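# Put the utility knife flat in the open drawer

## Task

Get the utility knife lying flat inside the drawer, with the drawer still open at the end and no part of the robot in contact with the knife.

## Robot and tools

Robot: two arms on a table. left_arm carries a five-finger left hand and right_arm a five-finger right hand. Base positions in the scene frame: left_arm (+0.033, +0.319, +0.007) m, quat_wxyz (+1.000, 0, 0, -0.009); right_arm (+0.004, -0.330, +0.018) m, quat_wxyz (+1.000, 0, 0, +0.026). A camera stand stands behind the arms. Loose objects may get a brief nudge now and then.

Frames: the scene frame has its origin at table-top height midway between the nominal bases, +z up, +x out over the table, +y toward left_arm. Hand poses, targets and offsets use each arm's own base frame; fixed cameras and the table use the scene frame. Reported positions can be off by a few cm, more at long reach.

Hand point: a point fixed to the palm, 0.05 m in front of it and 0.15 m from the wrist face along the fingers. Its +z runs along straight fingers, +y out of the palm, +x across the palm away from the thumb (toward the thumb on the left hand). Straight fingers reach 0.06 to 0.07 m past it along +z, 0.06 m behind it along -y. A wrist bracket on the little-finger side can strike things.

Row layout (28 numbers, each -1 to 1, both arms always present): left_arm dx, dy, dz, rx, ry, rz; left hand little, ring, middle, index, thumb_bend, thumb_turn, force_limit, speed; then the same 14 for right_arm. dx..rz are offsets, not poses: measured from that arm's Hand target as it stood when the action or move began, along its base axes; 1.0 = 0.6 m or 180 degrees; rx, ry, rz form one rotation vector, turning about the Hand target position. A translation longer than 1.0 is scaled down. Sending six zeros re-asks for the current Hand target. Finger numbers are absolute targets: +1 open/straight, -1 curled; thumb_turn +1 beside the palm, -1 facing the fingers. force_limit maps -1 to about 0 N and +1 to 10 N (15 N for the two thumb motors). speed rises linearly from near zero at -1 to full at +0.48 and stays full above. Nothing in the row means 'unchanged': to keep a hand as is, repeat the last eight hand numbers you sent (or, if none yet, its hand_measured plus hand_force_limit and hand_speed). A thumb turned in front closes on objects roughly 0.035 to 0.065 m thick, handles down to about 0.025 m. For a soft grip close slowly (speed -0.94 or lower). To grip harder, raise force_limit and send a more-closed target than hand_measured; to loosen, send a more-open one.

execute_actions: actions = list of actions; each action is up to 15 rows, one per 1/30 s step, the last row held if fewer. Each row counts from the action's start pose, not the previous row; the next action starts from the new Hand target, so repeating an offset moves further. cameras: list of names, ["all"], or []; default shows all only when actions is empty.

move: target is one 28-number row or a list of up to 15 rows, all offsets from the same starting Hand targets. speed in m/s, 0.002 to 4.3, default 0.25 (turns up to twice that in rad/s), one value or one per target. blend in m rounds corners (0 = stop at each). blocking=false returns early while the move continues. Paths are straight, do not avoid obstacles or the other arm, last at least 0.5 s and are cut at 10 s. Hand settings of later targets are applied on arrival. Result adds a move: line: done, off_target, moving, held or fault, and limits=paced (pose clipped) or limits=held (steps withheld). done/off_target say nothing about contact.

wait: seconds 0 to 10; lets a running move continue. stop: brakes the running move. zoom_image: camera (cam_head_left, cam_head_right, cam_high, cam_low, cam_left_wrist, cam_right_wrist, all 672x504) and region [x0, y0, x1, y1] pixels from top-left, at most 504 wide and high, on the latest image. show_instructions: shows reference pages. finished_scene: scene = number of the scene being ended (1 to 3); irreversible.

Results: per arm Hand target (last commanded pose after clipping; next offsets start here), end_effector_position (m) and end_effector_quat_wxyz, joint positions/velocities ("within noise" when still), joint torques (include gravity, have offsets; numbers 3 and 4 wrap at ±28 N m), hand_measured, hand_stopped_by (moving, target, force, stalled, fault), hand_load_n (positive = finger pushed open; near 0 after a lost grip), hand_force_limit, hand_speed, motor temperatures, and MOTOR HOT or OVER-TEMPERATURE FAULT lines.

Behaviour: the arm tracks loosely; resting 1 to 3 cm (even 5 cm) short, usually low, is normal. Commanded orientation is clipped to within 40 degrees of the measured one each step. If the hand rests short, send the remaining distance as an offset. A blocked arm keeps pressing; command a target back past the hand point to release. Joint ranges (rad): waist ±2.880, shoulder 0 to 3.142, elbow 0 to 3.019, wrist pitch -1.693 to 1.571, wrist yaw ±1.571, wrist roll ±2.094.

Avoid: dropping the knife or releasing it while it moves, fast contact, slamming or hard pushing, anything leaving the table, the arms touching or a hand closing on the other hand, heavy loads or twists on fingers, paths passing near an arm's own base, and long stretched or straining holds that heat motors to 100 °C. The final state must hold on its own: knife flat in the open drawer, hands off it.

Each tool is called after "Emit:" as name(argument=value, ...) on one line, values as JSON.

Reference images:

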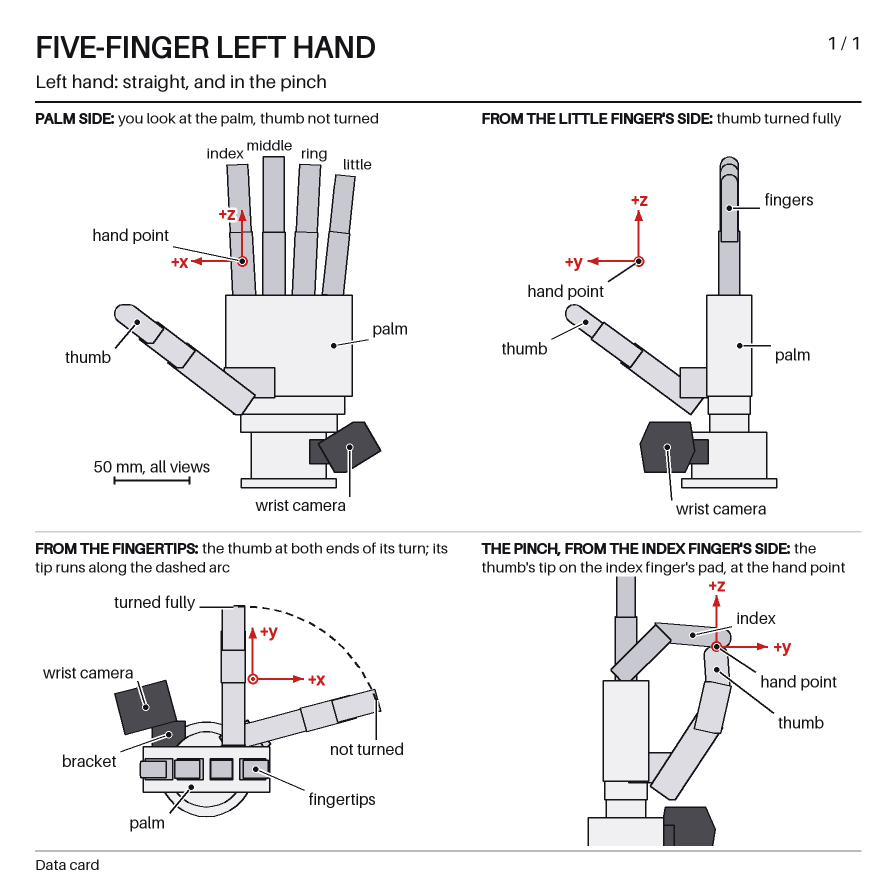

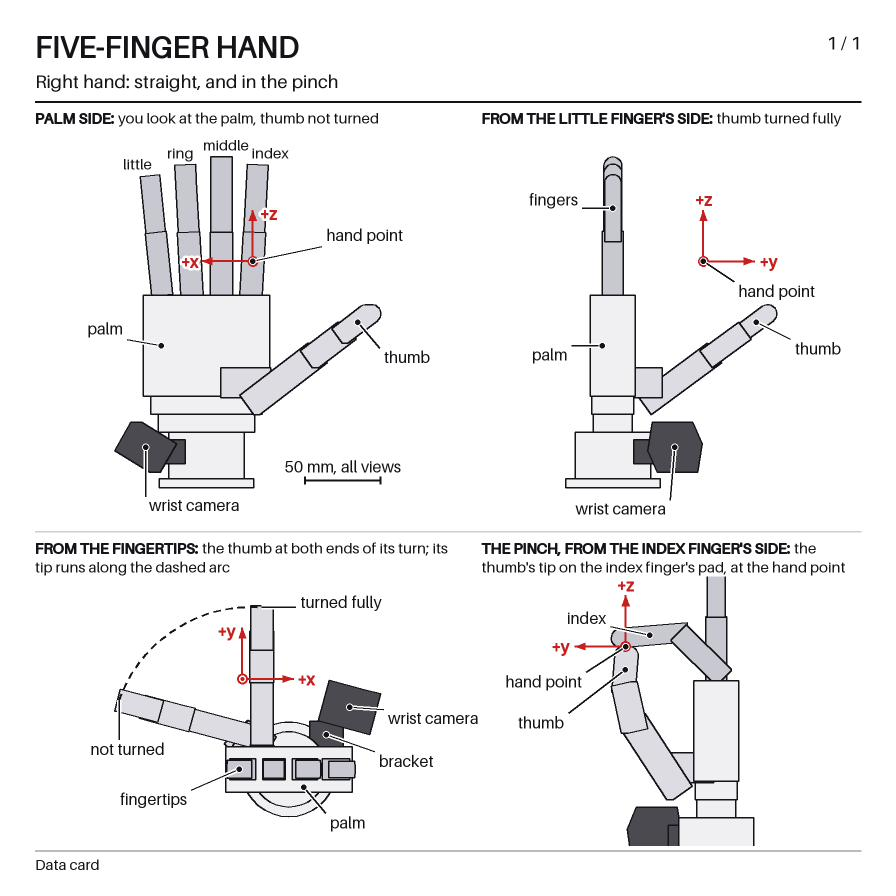

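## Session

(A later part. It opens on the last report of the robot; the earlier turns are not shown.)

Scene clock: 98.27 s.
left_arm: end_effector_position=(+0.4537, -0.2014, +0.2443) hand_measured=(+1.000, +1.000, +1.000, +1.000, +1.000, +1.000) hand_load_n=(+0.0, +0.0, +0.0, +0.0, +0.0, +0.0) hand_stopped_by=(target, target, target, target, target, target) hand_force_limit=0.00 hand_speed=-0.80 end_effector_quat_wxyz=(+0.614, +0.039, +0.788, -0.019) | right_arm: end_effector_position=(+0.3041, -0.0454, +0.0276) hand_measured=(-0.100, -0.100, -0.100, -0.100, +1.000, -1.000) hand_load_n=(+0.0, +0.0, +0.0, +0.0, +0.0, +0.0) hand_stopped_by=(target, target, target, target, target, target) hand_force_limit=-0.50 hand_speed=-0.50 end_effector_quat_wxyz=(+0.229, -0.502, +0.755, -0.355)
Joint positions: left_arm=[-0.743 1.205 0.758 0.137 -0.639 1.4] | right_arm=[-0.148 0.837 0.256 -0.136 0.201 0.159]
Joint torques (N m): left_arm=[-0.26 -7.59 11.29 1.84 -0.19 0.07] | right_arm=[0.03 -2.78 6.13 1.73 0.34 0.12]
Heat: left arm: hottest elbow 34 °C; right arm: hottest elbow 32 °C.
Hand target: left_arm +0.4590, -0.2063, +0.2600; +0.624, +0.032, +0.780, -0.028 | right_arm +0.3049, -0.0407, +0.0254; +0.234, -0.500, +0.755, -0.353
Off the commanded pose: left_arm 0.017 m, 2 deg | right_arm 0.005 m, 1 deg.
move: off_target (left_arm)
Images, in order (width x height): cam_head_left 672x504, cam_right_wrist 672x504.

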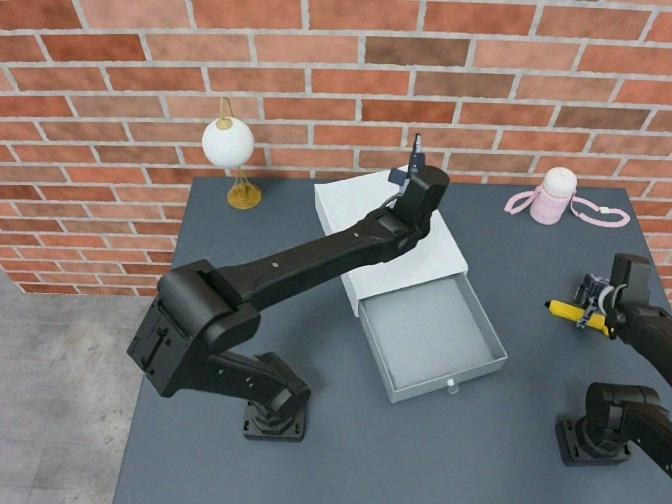

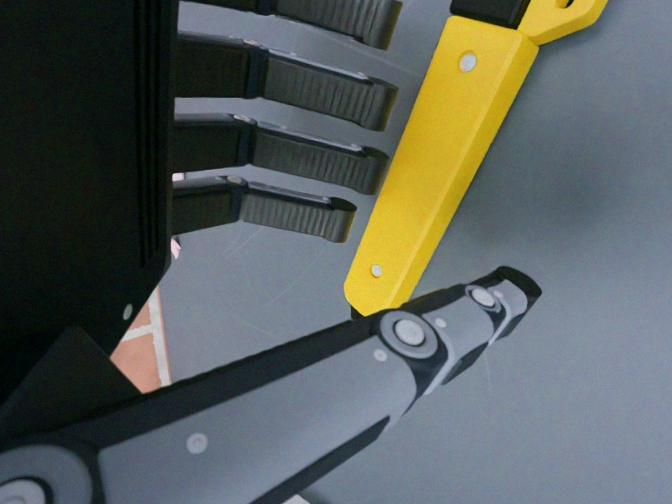

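Emit:
move(target=[[0,0,0,0,0,0,1,1,1,1,1,1,0,-0.8,0.012,0,0,0,0,0,-0.1,-0.1,-0.1,-0.1,1,-1,-0.5,-0.5],[0,0,0,0,0,0,1,1,1,1,1,1,0,-0.8,0.012,0,-0.043,0,0,0,-0.1,-0.1,-0.1,-0.1,1,-1,-0.5,-0.5]], speed=0.08, cameras=["cam_head_left","cam_right_wrist"])

Emit:
zoom_image(camera="cam_head_left", region=[520, 270, 640, 360])

Scene clock: 100.67 s.
left_arm: end_effector_position=(+0.4537, -0.2014, +0.2443) hand_measured=(+1.000, +1.000, +1.000, +1.000, +1.000, +1.000) hand_load_n=(+0.0, +0.0, +0.0, +0.0, +0.0, +0.0) hand_stopped_by=(target, target, target, target, target, target) hand_force_limit=0.00 hand_speed=-0.80 end_effector_quat_wxyz=(+0.614, +0.039, +0.788, -0.019) | right_arm: end_effector_position=(+0.3129, -0.0462, +0.0032) hand_measured=(-0.100, -0.100, -0.100, -0.100, +1.000, -1.000) hand_load_n=(+0.0, +0.0, +0.0, +0.0, +0.0, +0.0) hand_stopped_by=(target, target, target, target, target, target) hand_force_limit=-0.50 hand_speed=-0.50 end_effector_quat_wxyz=(+0.230, -0.500, +0.755, -0.356)
Joint positions: left_arm=[-0.743 1.205 0.758 0.137 -0.639 1.4] | right_arm=[-0.144 0.975 0.228 0.034 0.206 0.163]
Joint torques (N m): left_arm=[-0.26 -7.59 11.3 1.84 -0.2 0.07] | right_arm=[0.03 -3.37 5.23 1.63 0.29 0.11]
Heat: left arm: hottest elbow 34 °C; right arm: hottest elbow 32 °C.
Hand target: left_arm +0.4590, -0.2063, +0.2600; +0.624, +0.032, +0.780, -0.028 | right_arm +0.3120, -0.0407, -0.0004; +0.234, -0.500, +0.755, -0.353
Off the commanded pose: left_arm 0.017 m, 2 deg | right_arm 0.007 m, 1 deg.
move: off_target (left_arm)
Images, in order (width x height): cam_head_left 672x504, cam_right_wrist 672x504.

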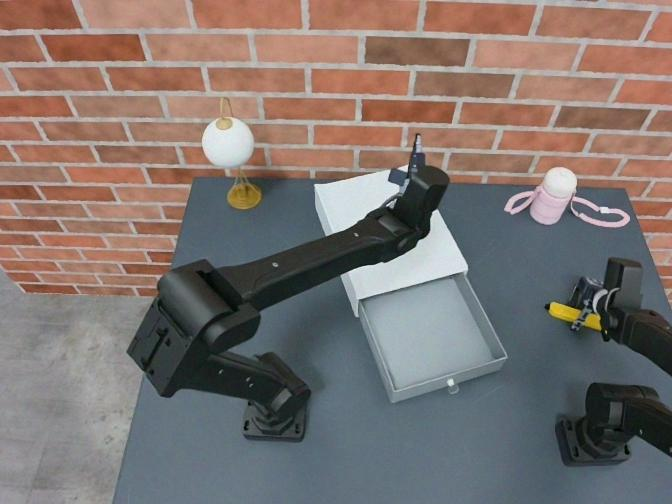

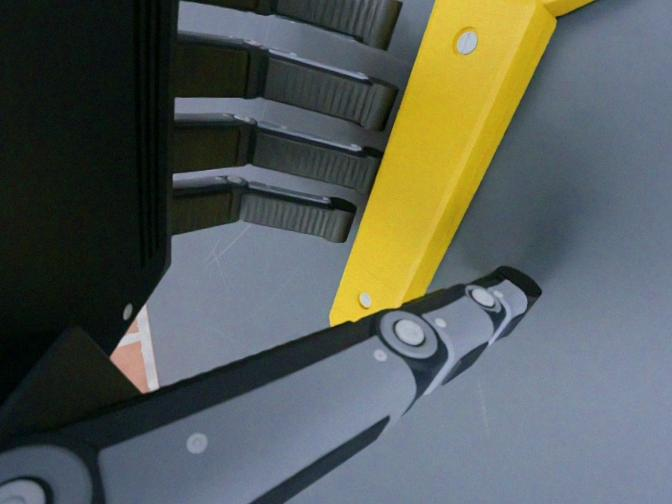

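Scaled by 4.200.

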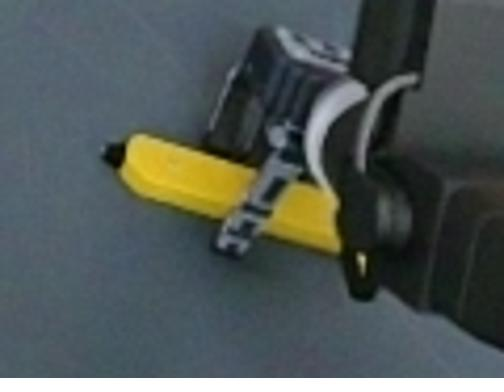

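Emit:
move(target=[0,0,0,0,0,0,1,1,1,1,1,1,0,-0.8,0,0,0,0,0,0,-0.1,-0.1,-0.1,-0.1,0.0,-1,-0.2,-0.85], speed=0.06, cameras=["cam_head_left","cam_right_wrist"])

Emit:
zoom_image(camera="cam_head_left", region=[520, 270, 640, 360])

Scene clock: 103.53 s.
left_arm: end_effector_position=(+0.4537, -0.2014, +0.2443) hand_measured=(+1.000, +1.000, +1.000, +1.000, +1.000, +1.000) hand_load_n=(+0.5, +0.0, +0.0, +0.0, +0.5, +0.0) hand_stopped_by=(target, target, target, target, target, target) hand_force_limit=0.00 hand_speed=-0.80 end_effector_quat_wxyz=(+0.614, +0.039, +0.788, -0.019) | right_arm: end_effector_position=(+0.3138, -0.0463, +0.0038) hand_measured=(-0.100, -0.100, -0.100, -0.100, +0.540, -1.000) hand_load_n=(+0.0, +0.0, +5.5, +0.0, +5.0, +1.0) hand_stopped_by=(target, target, target, target, force, target) hand_force_limit=-0.20 hand_speed=-0.85 end_effector_quat_wxyz=(+0.231, -0.499, +0.755, -0.358)
Joint positions: left_arm=[-0.743 1.205 0.758 0.137 -0.639 1.4] | right_arm=[-0.144 0.975 0.228 0.038 0.206 0.163]
Joint torques (N m): left_arm=[-0.26 -7.59 11.3 1.84 -0.19 0.07] | right_arm=[0.03 -3.43 5.29 1.52 0.28 0.11]
Heat: left arm: hottest elbow 34 °C; right arm: hottest elbow 32 °C.
Hand target: left_arm +0.4590, -0.2063, +0.2600; +0.624, +0.032, +0.780, -0.028 | right_arm +0.3119, -0.0407, -0.0005; +0.234, -0.500, +0.755, -0.353
Off the commanded pose: left_arm 0.017 m, 2 deg | right_arm 0.007 m, 1 deg.
move: off_target (left_arm)
Images, in order (width x height): cam_head_left 672x504, cam_right_wrist 672x504.

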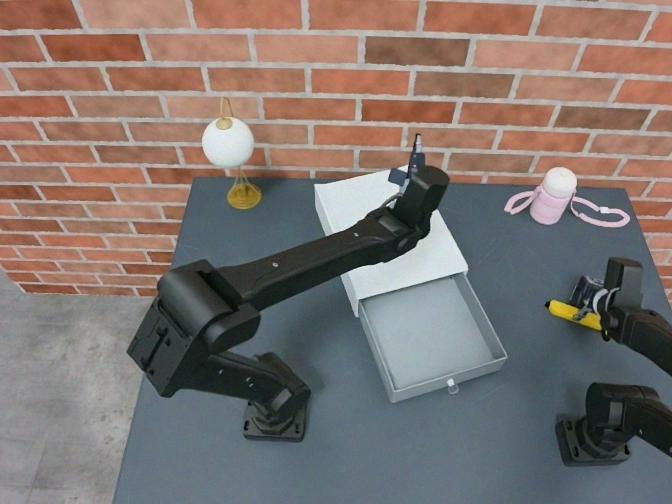

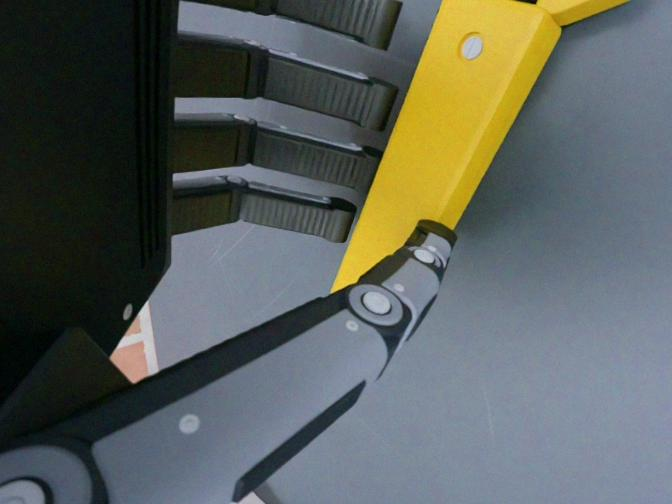

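Scaled by 4.200.

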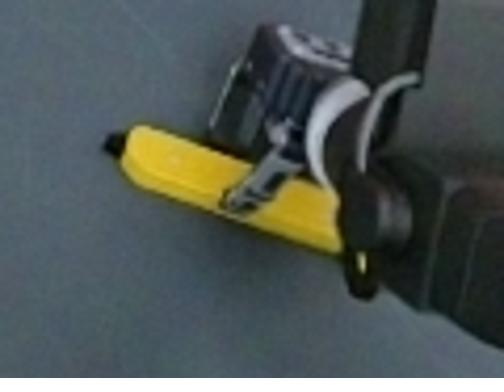

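Emit:
move(target=[[0,0,0,0,0,0,1,1,1,1,1,1,0,-0.8,0,0,0,0,0,0,-0.1,-0.3,-0.1,-0.3,0.0,-1,-0.5,-0.85],[0,0,0,0,0,0,1,1,1,1,1,1,0,-0.8,0,0,0.07,0,0,0,-0.1,-0.3,-0.1,-0.3,0.0,-1,-0.5,-0.85]], speed=0.06, cameras=["cam_head_left","cam_right_wrist"])

Emit:
zoom_image(camera="cam_head_left", region=[520, 270, 640, 360])

Scene clock: 106.17 s.
left_arm: end_effector_position=(+0.4537, -0.2014, +0.2443) hand_measured=(+1.000, +1.000, +1.000, +1.000, +1.000, +1.000) hand_load_n=(+0.0, +0.0, +0.0, +0.0, +0.0, +0.0) hand_stopped_by=(target, target, target, target, target, target) hand_force_limit=0.00 hand_speed=-0.80 end_effector_quat_wxyz=(+0.614, +0.039, +0.788, -0.019) | right_arm: end_effector_position=(+0.2930, -0.0433, +0.0197) hand_measured=(-0.100, -0.300, -0.100, -0.300, +0.538, -1.000) hand_load_n=(+0.0, +0.0, +0.0, +0.0, +0.0, +0.0) hand_stopped_by=(target, target, target, target, force, target) hand_force_limit=-0.50 hand_speed=-0.85 end_effector_quat_wxyz=(+0.215, -0.506, +0.761, -0.344)
Joint positions: left_arm=[-0.743 1.205 0.758 0.137 -0.639 1.4] | right_arm=[-0.144 0.828 0.248 -0.176 0.207 0.164]
Joint torques (N m): left_arm=[-0.26 -7.59 11.3 1.84 -0.2 0.07] | right_arm=[0.03 -3.31 9.76 0.7 0.25 0.1]
Heat: left arm: hottest elbow 35 °C; right arm: hottest elbow 33 °C.
Hand target: left_arm +0.4590, -0.2063, +0.2600; +0.624, +0.032, +0.780, -0.028 | right_arm +0.3121, -0.0407, +0.0417; +0.234, -0.500, +0.755, -0.353
Off the commanded pose: left_arm 0.017 m, 2 deg | right_arm 0.029 m, 3 deg.
move: off_target (left_arm, right_arm)
Images, in order (width x height): cam_head_left 672x504, cam_right_wrist 672x504.

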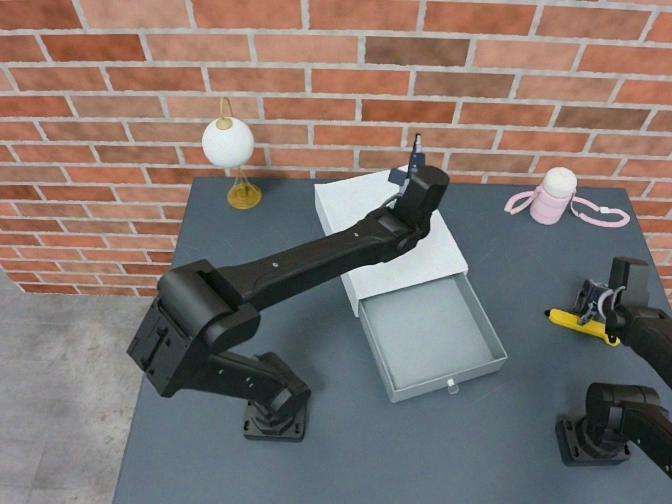

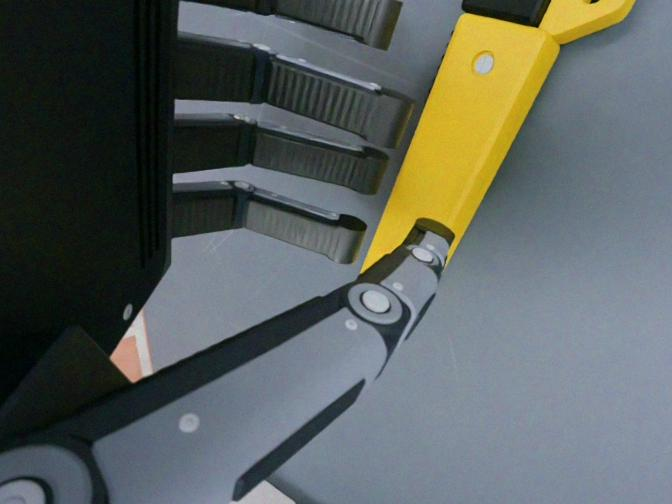

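Scaled by 4.200.

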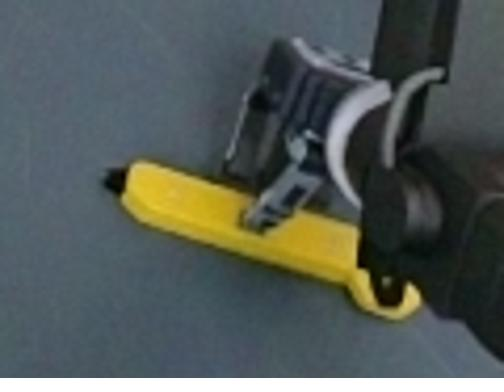

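Emit:
move(target=[[0,0,0,0,0,0,1,1,1,1,1,1,0,-0.8,0,0,0.05,0,0,0,-0.1,-0.1,-0.1,-0.1,0.85,-1,-0.5,-0.5],[0,0,0,0,0,0,1,1,1,1,1,1,0,-0.8,-0.0218,-0.0097,0.02,0,0,0,-0.1,-0.1,-0.1,-0.1,0.85,-1,-0.5,-0.5],[0,0,0,0,0,0,1,1,1,1,1,1,0,-0.8,-0.0218,-0.0097,-0.055,0,0,0,-0.1,-0.1,-0.1,-0.1,0.85,-1,-0.5,-0.5]], speed=0.1, cameras=["cam_head_left","cam_right_wrist"])

Emit:
zoom_image(camera="cam_head_left", region=[520, 270, 640, 360])

Scene clock: 110.83 s.
left_arm: end_effector_position=(+0.4537, -0.2014, +0.2443) hand_measured=(+1.000, +1.000, +1.000, +1.000, +1.000, +1.000) hand_load_n=(+0.0, +0.0, +0.0, +0.0, +0.0, +0.0) hand_stopped_by=(target, target, target, target, target, target) hand_force_limit=0.00 hand_speed=-0.80 end_effector_quat_wxyz=(+0.614, +0.039, +0.788, -0.019) | right_arm: end_effector_position=(+0.3002, -0.0421, +0.0104) hand_measured=(-0.100, -0.100, -0.100, -0.100, +0.850, -1.000) hand_load_n=(+0.0, +0.0, +0.0, +0.0, +0.0, +0.0) hand_stopped_by=(target, target, target, target, target, target) hand_force_limit=-0.50 hand_speed=-0.50 end_effector_quat_wxyz=(+0.236, -0.501, +0.756, -0.349)
Joint positions: left_arm=[-0.743 1.205 0.758 0.137 -0.639 1.4] | right_arm=[-0.152 0.878 0.214 -0.052 0.183 0.164]
Joint torques (N m): left_arm=[-0.26 -7.59 11.3 1.83 -0.2 0.07] | right_arm=[-2.08 -2.73 5.85 1.66 0.07 -0.11]
Heat: left arm: hottest elbow 35 °C; right arm: hottest elbow 33 °C.
Hand target: left_arm +0.4590, -0.2063, +0.2600; +0.624, +0.032, +0.780, -0.028 | right_arm +0.2989, -0.0465, +0.0085; +0.234, -0.500, +0.755, -0.353
Off the commanded pose: left_arm 0.017 m, 2 deg | right_arm 0.005 m, 0 deg.
move: off_target (left_arm)
Images, in order (width x height): cam_head_left 672x504, cam_right_wrist 672x504.

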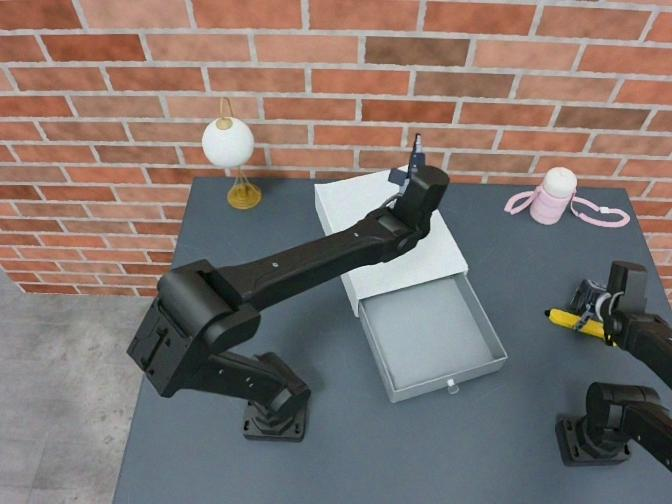

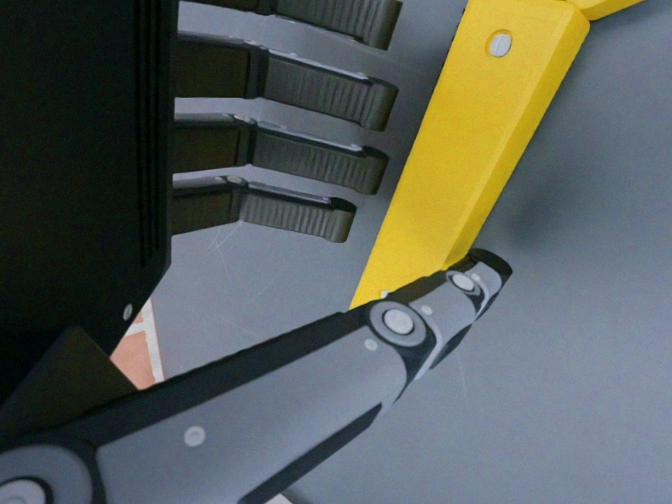

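Scaled by 4.200.

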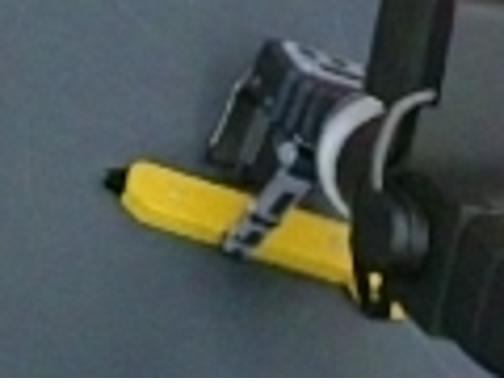

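Emit:
move(target=[[0,0,0,0,0,0,1,1,1,1,1,1,0,-0.8,0,0,0.035,0,0,0,-0.1,-0.1,-0.1,-0.1,0.85,-1,-0.5,-0.5],[0,0,0,0,0,0,1,1,1,1,1,1,0,-0.8,-0.0053,-0.024,0.03,0,0,0,-0.1,-0.1,-0.1,-0.1,0.85,-1,-0.5,-0.5],[0,0,0,0,0,0,1,1,1,1,1,1,0,-0.8,-0.0053,-0.024,-0.02,0,0,0,-0.1,-0.1,-0.1,-0.1,0.85,-1,-0.5,-0.5]], speed=0.1, cameras=["cam_head_left","cam_right_wrist"])

Emit:
zoom_image(camera="cam_head_left", region=[520, 270, 640, 360])

Scene clock: 113.80 s.
left_arm: end_effector_position=(+0.4537, -0.2014, +0.2443) hand_measured=(+1.000, +1.000, +1.000, +1.000, +1.000, +1.000) hand_load_n=(+0.0, +0.0, +0.0, +0.0, +0.0, +0.0) hand_stopped_by=(target, target, target, target, target, target) hand_force_limit=0.00 hand_speed=-0.80 end_effector_quat_wxyz=(+0.614, +0.039, +0.788, -0.019) | right_arm: end_effector_position=(+0.2973, -0.0578, -0.0016) hand_measured=(-0.100, -0.100, -0.100, -0.100, +0.850, -1.000) hand_load_n=(+0.0, +0.0, +0.0, +0.0, +0.0, +0.0) hand_stopped_by=(target, target, target, target, target, target) hand_force_limit=-0.50 hand_speed=-0.50 end_effector_quat_wxyz=(+0.236, -0.498, +0.758, -0.350)
Joint positions: left_arm=[-0.743 1.205 0.758 0.137 -0.639 1.4] | right_arm=[-0.235 0.932 0.192 0.033 0.123 0.116]
Joint torques (N m): left_arm=[-0.26 -7.59 11.3 1.84 -0.19 0.06] | right_arm=[-1.9 -3.19 5.52 1.74 0.02 -0.15]
Heat: left arm: hottest elbow 35 °C; right arm: hottest elbow 33 °C.
Hand target: left_arm +0.4590, -0.2063, +0.2600; +0.624, +0.032, +0.780, -0.028 | right_arm +0.2957, -0.0609, -0.0035; +0.234, -0.500, +0.755, -0.353
Off the commanded pose: left_arm 0.017 m, 2 deg | right_arm 0.004 m, 1 deg.
move: off_target (left_arm)
Images, in order (width x height): cam_head_left 672x504, cam_right_wrist 672x504.

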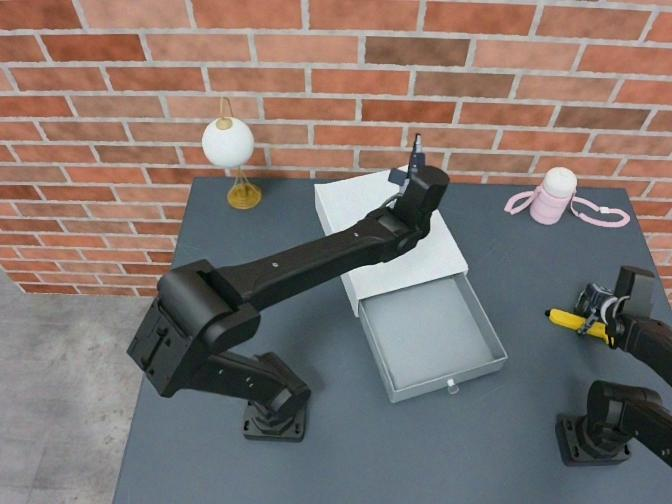

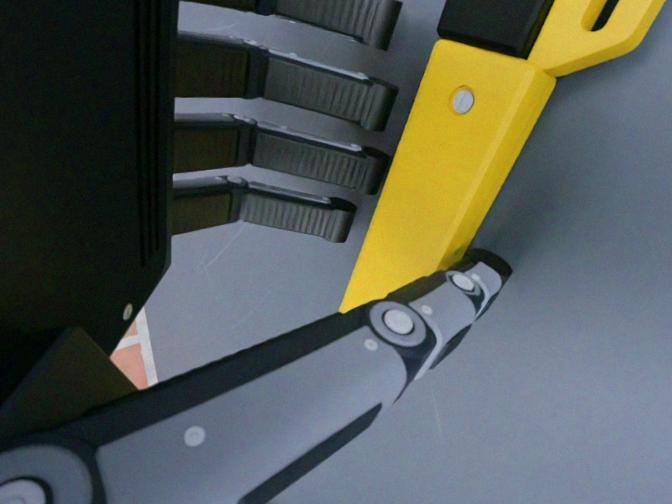

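Scaled by 4.200.

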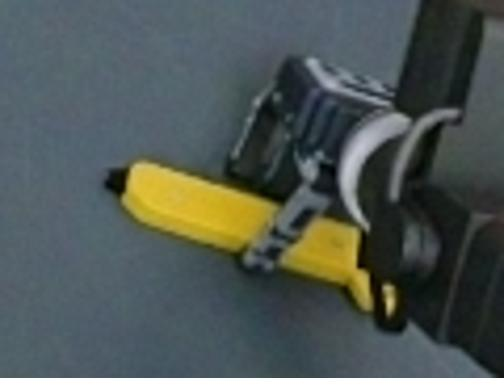

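Emit:
move(target=[0,0,0,0,0,0,1,1,1,1,1,1,0,-0.8,0,0,0,0,0,0,-0.1,-0.1,-0.1,-0.1,0.0,-1,0.0,-0.85], speed=0.06, cameras=["cam_right_wrist"])

Scene clock: 115.60 s.
left_arm: end_effector_position=(+0.4537, -0.2014, +0.2443) hand_measured=(+1.000, +1.000, +1.000, +1.000, +1.000, +1.000) hand_load_n=(+0.0, +0.0, +0.0, +0.0, +0.0, +0.0) hand_stopped_by=(target, target, target, target, target, target) hand_force_limit=0.00 hand_speed=-0.80 end_effector_quat_wxyz=(+0.614, +0.039, +0.788, -0.019) | right_arm: end_effector_position=(+0.2976, -0.0578, -0.0013) hand_measured=(-0.100, -0.100, -0.100, -0.100, +0.584, -1.000) hand_load_n=(+0.0, +0.0, +8.0, +0.0, +7.5, +2.0) hand_stopped_by=(target, target, target, target, force, target) hand_force_limit=0.00 hand_speed=-0.85 end_effector_quat_wxyz=(+0.236, -0.498, +0.757, -0.350)
Joint positions: left_arm=[-0.743 1.205 0.758 0.137 -0.639 1.4] | right_arm=[-0.235 0.932 0.192 0.035 0.122 0.116]
Joint torques (N m): left_arm=[-0.26 -7.59 11.3 1.84 -0.2 0.07] | right_arm=[-1.85 -3.02 5.49 1.69 0.03 -0.14]
Heat: left arm: hottest elbow 35 °C; right arm: hottest elbow 33 °C.
Hand target: left_arm +0.4590, -0.2063, +0.2600; +0.624, +0.032, +0.780, -0.028 | right_arm +0.2957, -0.0609, -0.0035; +0.234, -0.500, +0.755, -0.353
Off the commanded pose: left_arm 0.017 m, 2 deg | right_arm 0.004 m, 1 deg.
move: off_target (left_arm)
Images, in order (width x height): cam_right_wrist 672x504.

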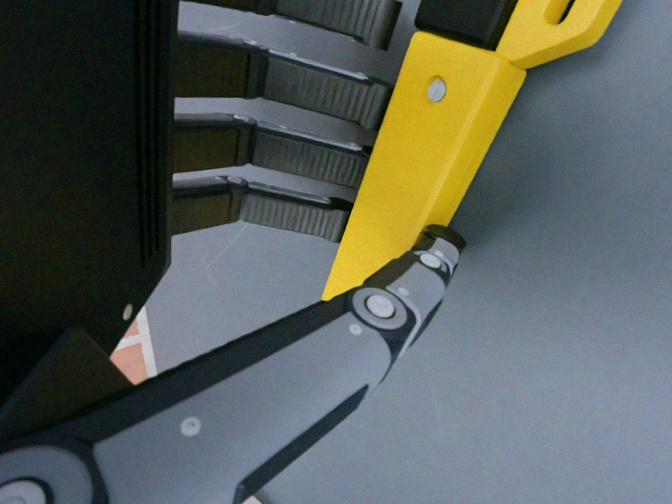

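Emit:
move(target=[[0,0,0,0,0,0,1,1,1,1,1,1,0,-0.8,0,0,0,0,0,0,-0.1,-0.25,-0.1,-0.25,0.0,-1,-0.6,-0.85],[0,0,0,0,0,0,1,1,1,1,1,1,0,-0.8,0.03,0,0.15,0,0,0,-0.1,-0.25,-0.1,-0.25,0.0,-1,-0.6,-0.85]], speed=0.12, cameras=["cam_head_left","cam_right_wrist"])

Emit:
zoom_image(camera="cam_head_left", region=[520, 250, 640, 340])

Scene clock: 118.50 s.
left_arm: end_effector_position=(+0.4537, -0.2014, +0.2443) hand_measured=(+1.000, +1.000, +1.000, +1.000, +1.000, +1.000) hand_load_n=(+0.5, +0.0, +0.0, +0.0, +0.0, +0.0) hand_stopped_by=(target, target, target, target, target, target) hand_force_limit=0.00 hand_speed=-0.80 end_effector_quat_wxyz=(+0.614, +0.039, +0.788, -0.019) | right_arm: end_effector_position=(+0.2962, -0.0594, +0.0602) hand_measured=(-0.100, -0.112, -0.100, -0.140, +0.586, -1.000) hand_load_n=(+0.0, +2.5, +4.5, +4.0, +10.5, +1.5) hand_stopped_by=(target, force, target, force, force, target) hand_force_limit=-0.60 hand_speed=-0.85 end_effector_quat_wxyz=(+0.218, -0.504, +0.765, -0.337)
Joint positions: left_arm=[-0.743 1.205 0.758 0.137 -0.639 1.4] | right_arm=[-0.235 0.753 0.344 -0.344 0.131 0.113]
Joint torques (N m): left_arm=[-0.32 -7.65 11.29 1.84 -0.19 0.07] | right_arm=[-0.15 -3.25 10.65 0.85 0.32 0]
Heat: left arm: hottest elbow 35 °C; right arm: hottest elbow 33 °C.
Hand target: left_arm +0.4590, -0.2063, +0.2600; +0.624, +0.032, +0.780, -0.028 | right_arm +0.3137, -0.0609, +0.0865; +0.234, -0.500, +0.755, -0.353
Off the commanded pose: left_arm 0.017 m, 2 deg | right_arm 0.032 m, 3 deg.
move: off_target (left_arm, right_arm)
Images, in order (width x height): cam_head_left 672x504, cam_right_wrist 672x504.

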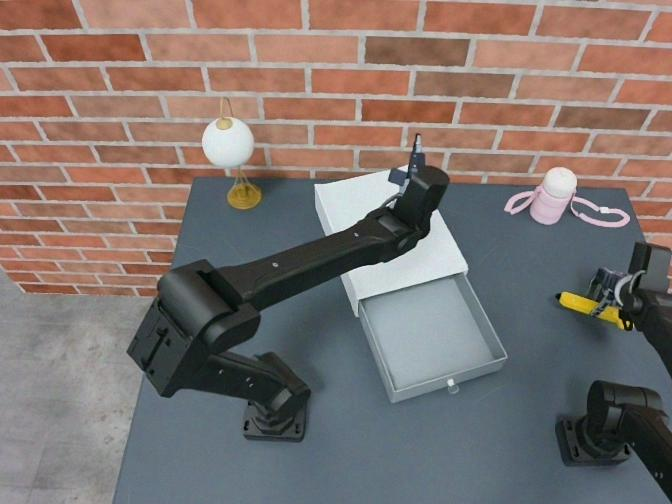

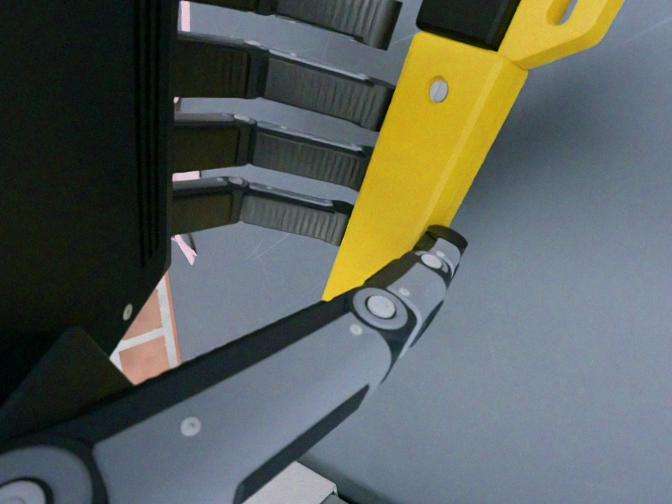

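Scaled by 4.200.

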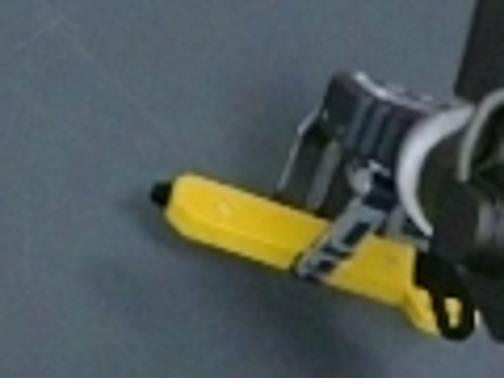

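Emit:
move(target=[[0,0,0,0,0,0,1,1,1,1,1,1,0,-0.8,0,0.018,0.189,0,0,0,-0.1,-0.25,-0.1,-0.25,0.0,-1,-0.6,-0.85],[0,0,0,0,0,0,1,1,1,1,1,1,0,-0.8,0.052,0.3065,0.2058,0,0,0.156,-0.1,-0.25,-0.1,-0.25,0.0,-1,-0.6,-0.85],[0,0,0,0,0,0,1,1,1,1,1,1,0,-0.8,-0.048,0.6315,0.2058,0,0,0.294,-0.1,-0.25,-0.1,-0.25,0.0,-1,-0.6,-0.85]], speed=0.2, blend=[0.04,0.05,0], cameras=["cam_head_left","cam_head_right","cam_high","cam_right_wrist"])

Scene clock: 125.43 s.
left_arm: end_effector_position=(+0.4537, -0.2014, +0.2443) hand_measured=(+1.000, +1.000, +1.000, +1.000, +1.000, +1.000) hand_load_n=(+0.5, +0.0, +0.0, +0.0, +0.0, +0.0) hand_stopped_by=(target, target, target, target, target, target) hand_force_limit=0.00 hand_speed=-0.80 end_effector_quat_wxyz=(+0.614, +0.039, +0.788, -0.019) | right_arm: end_effector_position=(+0.2722, +0.2991, +0.1787) hand_measured=(-0.100, -0.112, -0.100, -0.140, +0.586, -1.000) hand_load_n=(+0.0, +2.5, +4.0, +4.0, +10.5, +1.0) hand_stopped_by=(target, force, target, force, force, target) hand_force_limit=-0.60 hand_speed=-0.85 end_effector_quat_wxyz=(-0.334, +0.800, -0.452, +0.208)
Joint positions: left_arm=[-0.743 1.205 0.758 0.137 -0.639 1.4] | right_arm=[0.852 1.006 0.803 -0.591 0.252 0.205]
Joint torques (N m): left_arm=[-0.26 -7.59 11.29 1.84 -0.2 0.07] | right_arm=[-0.5 -6.42 11.63 1.61 0.41 0.13]
Heat: left arm: hottest elbow 35 °C; right arm: hottest elbow 34 °C.
Hand target: left_arm +0.4590, -0.2063, +0.2600; +0.624, +0.032, +0.780, -0.028 | right_arm +0.2850, +0.3179, +0.2101; -0.366, +0.784, -0.453, +0.212
Off the commanded pose: left_arm 0.017 m, 2 deg | right_arm 0.039 m, 4 deg.
move: off_target (left_arm, right_arm)
Images, in order (width x height): cam_head_left 672x504, cam_head_right 672x504, cam_high 672x504, cam_right_wrist 672x504.

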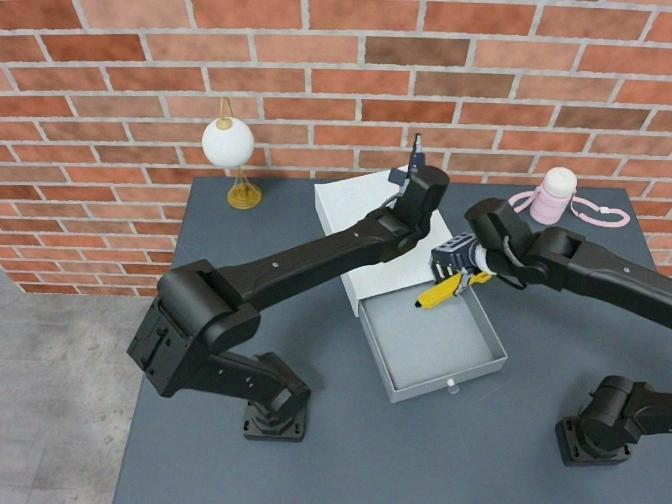

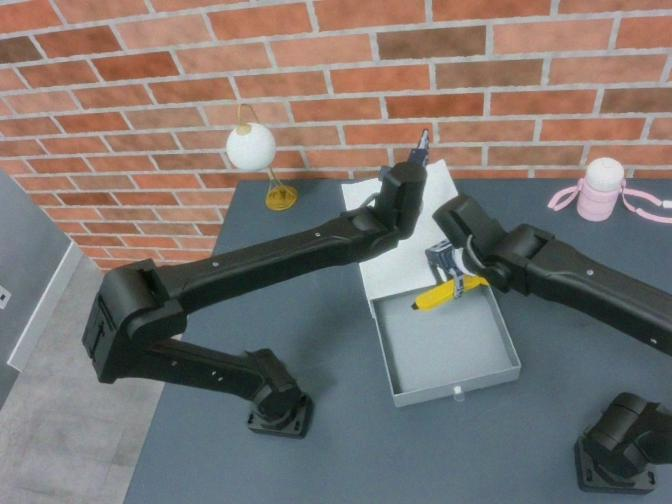

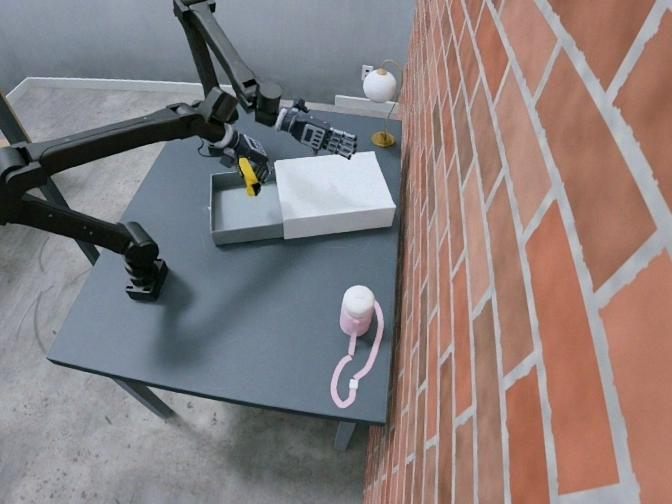

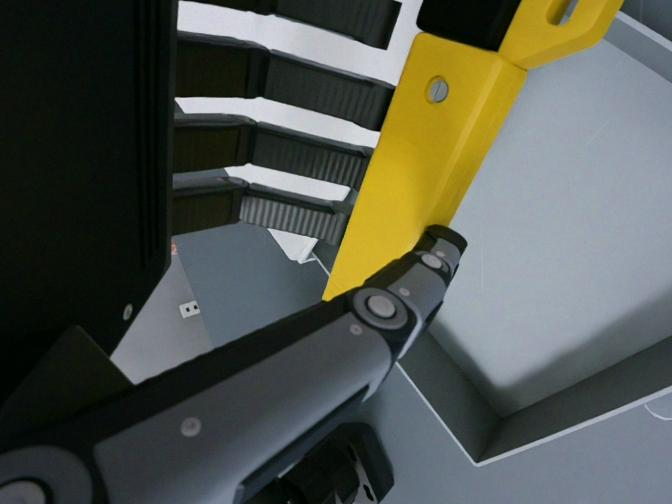

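Emit:
move(target=[0,0,0,0,0,0,1,1,1,1,1,1,0,-0.8,0,0.01,-0.183,0,0,0,-0.1,-0.25,-0.1,-0.25,0.0,-1,-0.6,-0.85], speed=0.15, cameras=["cam_head_left","cam_high","cam_right_wrist"])

Emit:
zoom_image(camera="cam_head_left", region=[340, 240, 520, 410])

Emit:
zoom_image(camera="cam_high", region=[190, 130, 310, 260])

Scene clock: 127.70 s.
left_arm: end_effector_position=(+0.4537, -0.2014, +0.2443) hand_measured=(+1.000, +1.000, +1.000, +1.000, +1.000, +1.000) hand_load_n=(+0.0, +0.0, +0.0, +0.0, +0.0, +0.0) hand_stopped_by=(target, target, target, target, target, target) hand_force_limit=0.00 hand_speed=-0.80 end_effector_quat_wxyz=(+0.614, +0.039, +0.788, -0.019) | right_arm: end_effector_position=(+0.2876, +0.3168, +0.0980) hand_measured=(-0.100, -0.112, -0.100, -0.140, +0.586, -1.000) hand_load_n=(-0.5, +2.5, +4.0, +3.5, +10.5, +1.5) hand_stopped_by=(target, force, target, force, force, target) hand_force_limit=-0.60 hand_speed=-0.85 end_effector_quat_wxyz=(-0.357, +0.788, -0.453, +0.215)
Joint positions: left_arm=[-0.743 1.205 0.758 0.137 -0.639 1.4] | right_arm=[0.855 1.143 0.645 -0.245 0.261 0.213]
Joint torques (N m): left_arm=[-0.26 -7.59 11.3 1.84 -0.2 0.07] | right_arm=[0.32 -8.35 6.89 1.76 0.41 0.13]
Heat: left arm: hottest elbow 35 °C; right arm: hottest elbow 34 °C.
Hand target: left_arm +0.4590, -0.2063, +0.2600; +0.624, +0.032, +0.780, -0.028 | right_arm +0.2850, +0.3240, +0.1003; -0.366, +0.784, -0.454, +0.212
Off the commanded pose: left_arm 0.017 m, 2 deg | right_arm 0.008 m, 1 deg.
move: off_target (left_arm)
Images, in order (width x height): cam_head_left 672x504, cam_high 672x504, cam_right_wrist 672x504.

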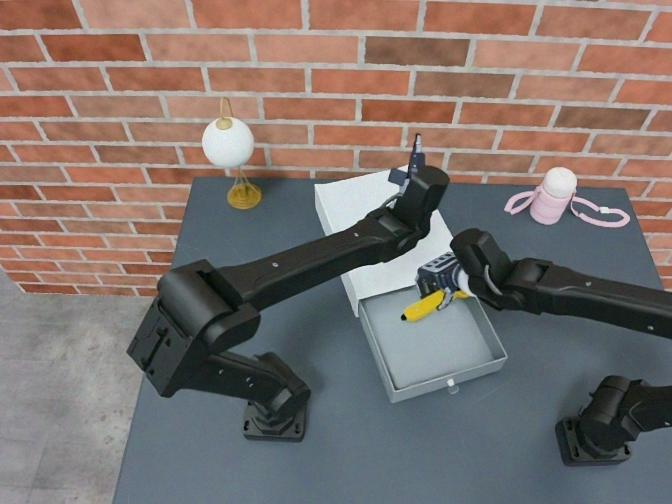

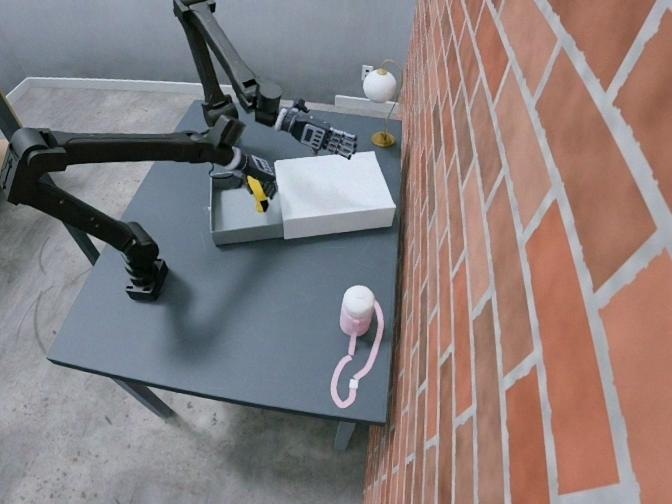

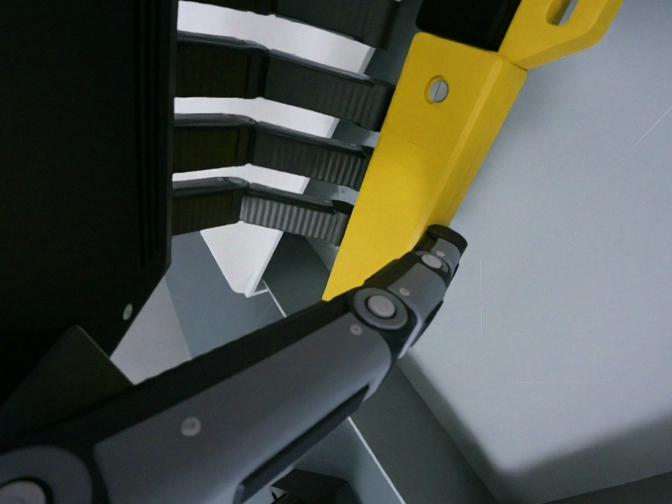

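Scaled by 2.800.

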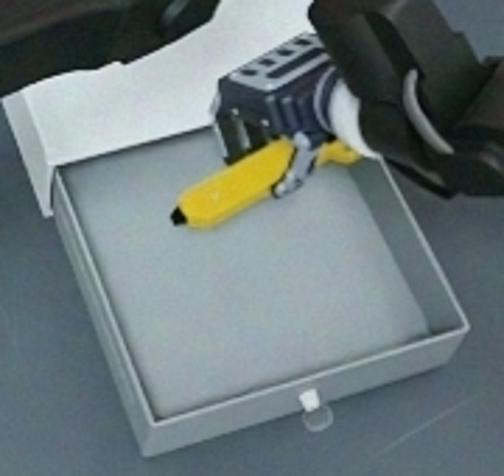

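Scaled by 3.877.

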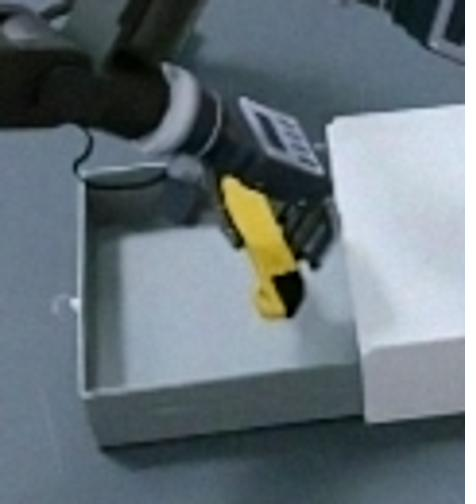

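Emit:
move(target=[0,0,0,0,0,0,1,1,1,1,1,1,0,-0.8,-0.07,-0.013,-0.02,0,0,-0.0667,-0.1,-0.25,-0.1,-0.25,0.0,-1,-0.6,-0.85], speed=0.15, cameras=["cam_head_left","cam_high","cam_low","cam_right_wrist"])

Emit:
zoom_image(camera="cam_head_left", region=[340, 240, 520, 410])

Emit:
zoom_image(camera="cam_high", region=[190, 130, 310, 260])

Scene clock: 131.93 s.
left_arm: end_effector_position=(+0.4537, -0.2014, +0.2443) hand_measured=(+1.000, +1.000, +1.000, +1.000, +1.000, +1.000) hand_load_n=(+0.0, +0.0, +0.0, +0.0, +0.0, +0.0) hand_stopped_by=(target, target, target, target, target, target) hand_force_limit=0.00 hand_speed=-0.80 end_effector_quat_wxyz=(+0.614, +0.039, +0.788, -0.019) | right_arm: end_effector_position=(+0.2476, +0.3150, +0.0873) hand_measured=(-0.100, -0.112, -0.100, -0.140, +0.586, -1.000) hand_load_n=(+0.0, +2.5, +4.0, +4.0, +10.5, +1.0) hand_stopped_by=(target, force, target, force, force, target) hand_force_limit=-0.60 hand_speed=-0.85 end_effector_quat_wxyz=(-0.339, +0.735, -0.531, +0.252)
Joint positions: left_arm=[-0.743 1.205 0.758 0.137 -0.639 1.4] | right_arm=[1.032 1.104 0.597 -0.335 0.534 0.505]
Joint torques (N m): left_arm=[-0.21 -7.59 11.3 1.84 -0.2 0.07] | right_arm=[0.03 -8 6.42 0.61 0.64 0.16]
Heat: left arm: hottest elbow 35 °C; right arm: hottest elbow 34 °C.
Hand target: left_arm +0.4590, -0.2063, +0.2600; +0.624, +0.032, +0.780, -0.028 | right_arm +0.2430, +0.3161, +0.0881; -0.342, +0.733, -0.533, +0.249
Off the commanded pose: left_arm 0.017 m, 2 deg | right_arm 0.005 m, 1 deg.
move: off_target (left_arm)
Images, in order (width x height): cam_head_left 672x504, cam_high 672x504, cam_low 672x504, cam_right_wrist 672x504.

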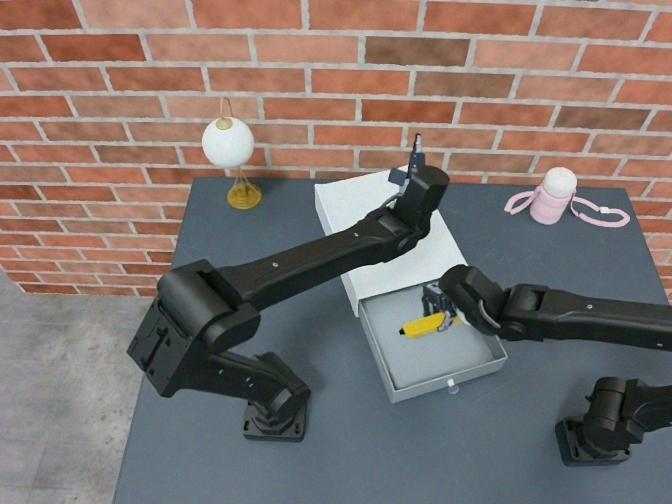

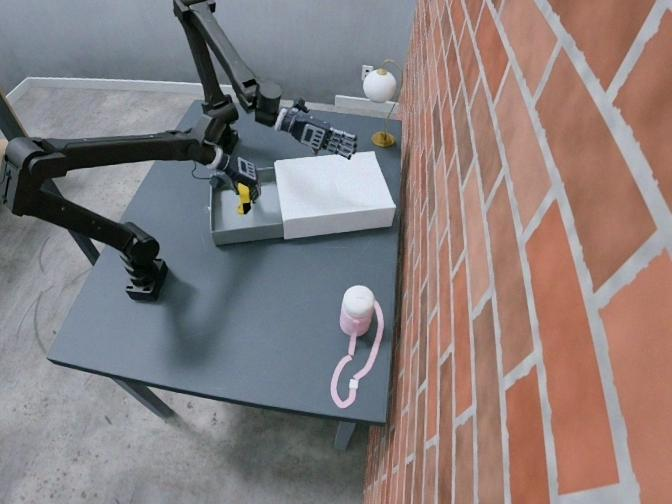

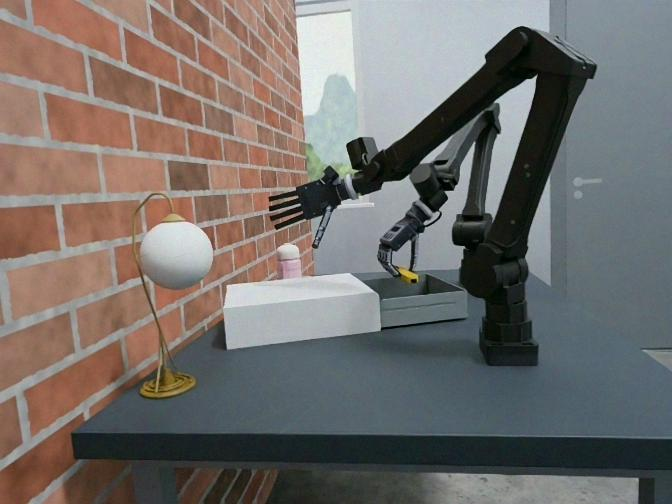

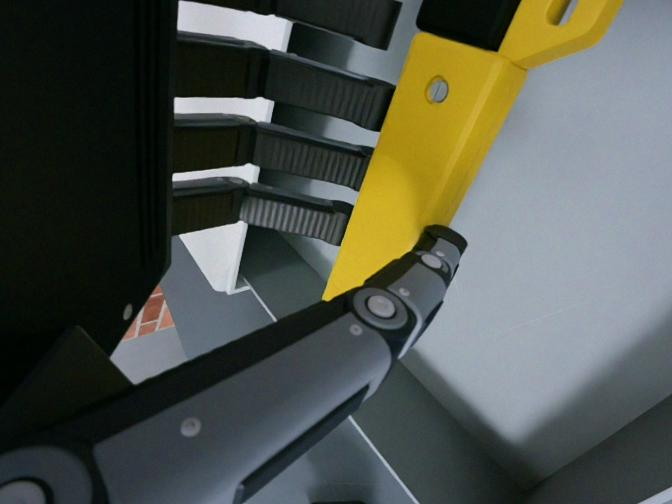

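Scaled by 2.800.

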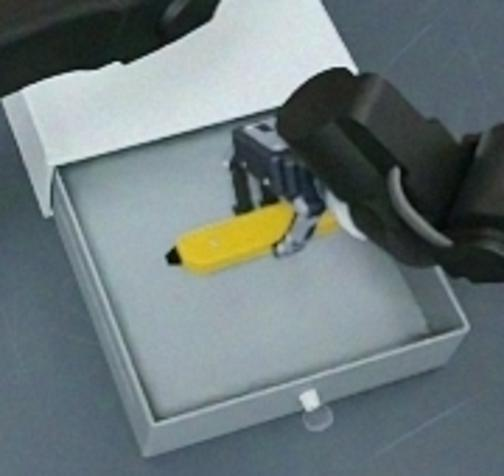

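Scaled by 3.877.

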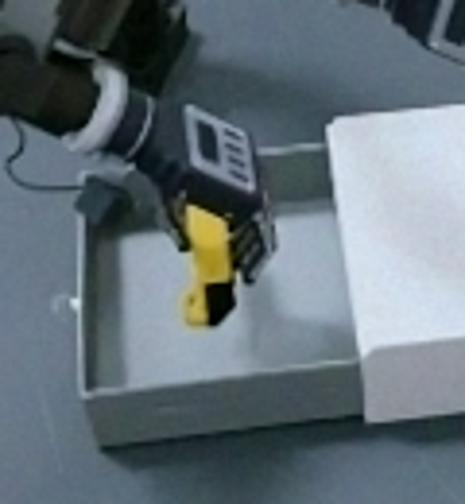

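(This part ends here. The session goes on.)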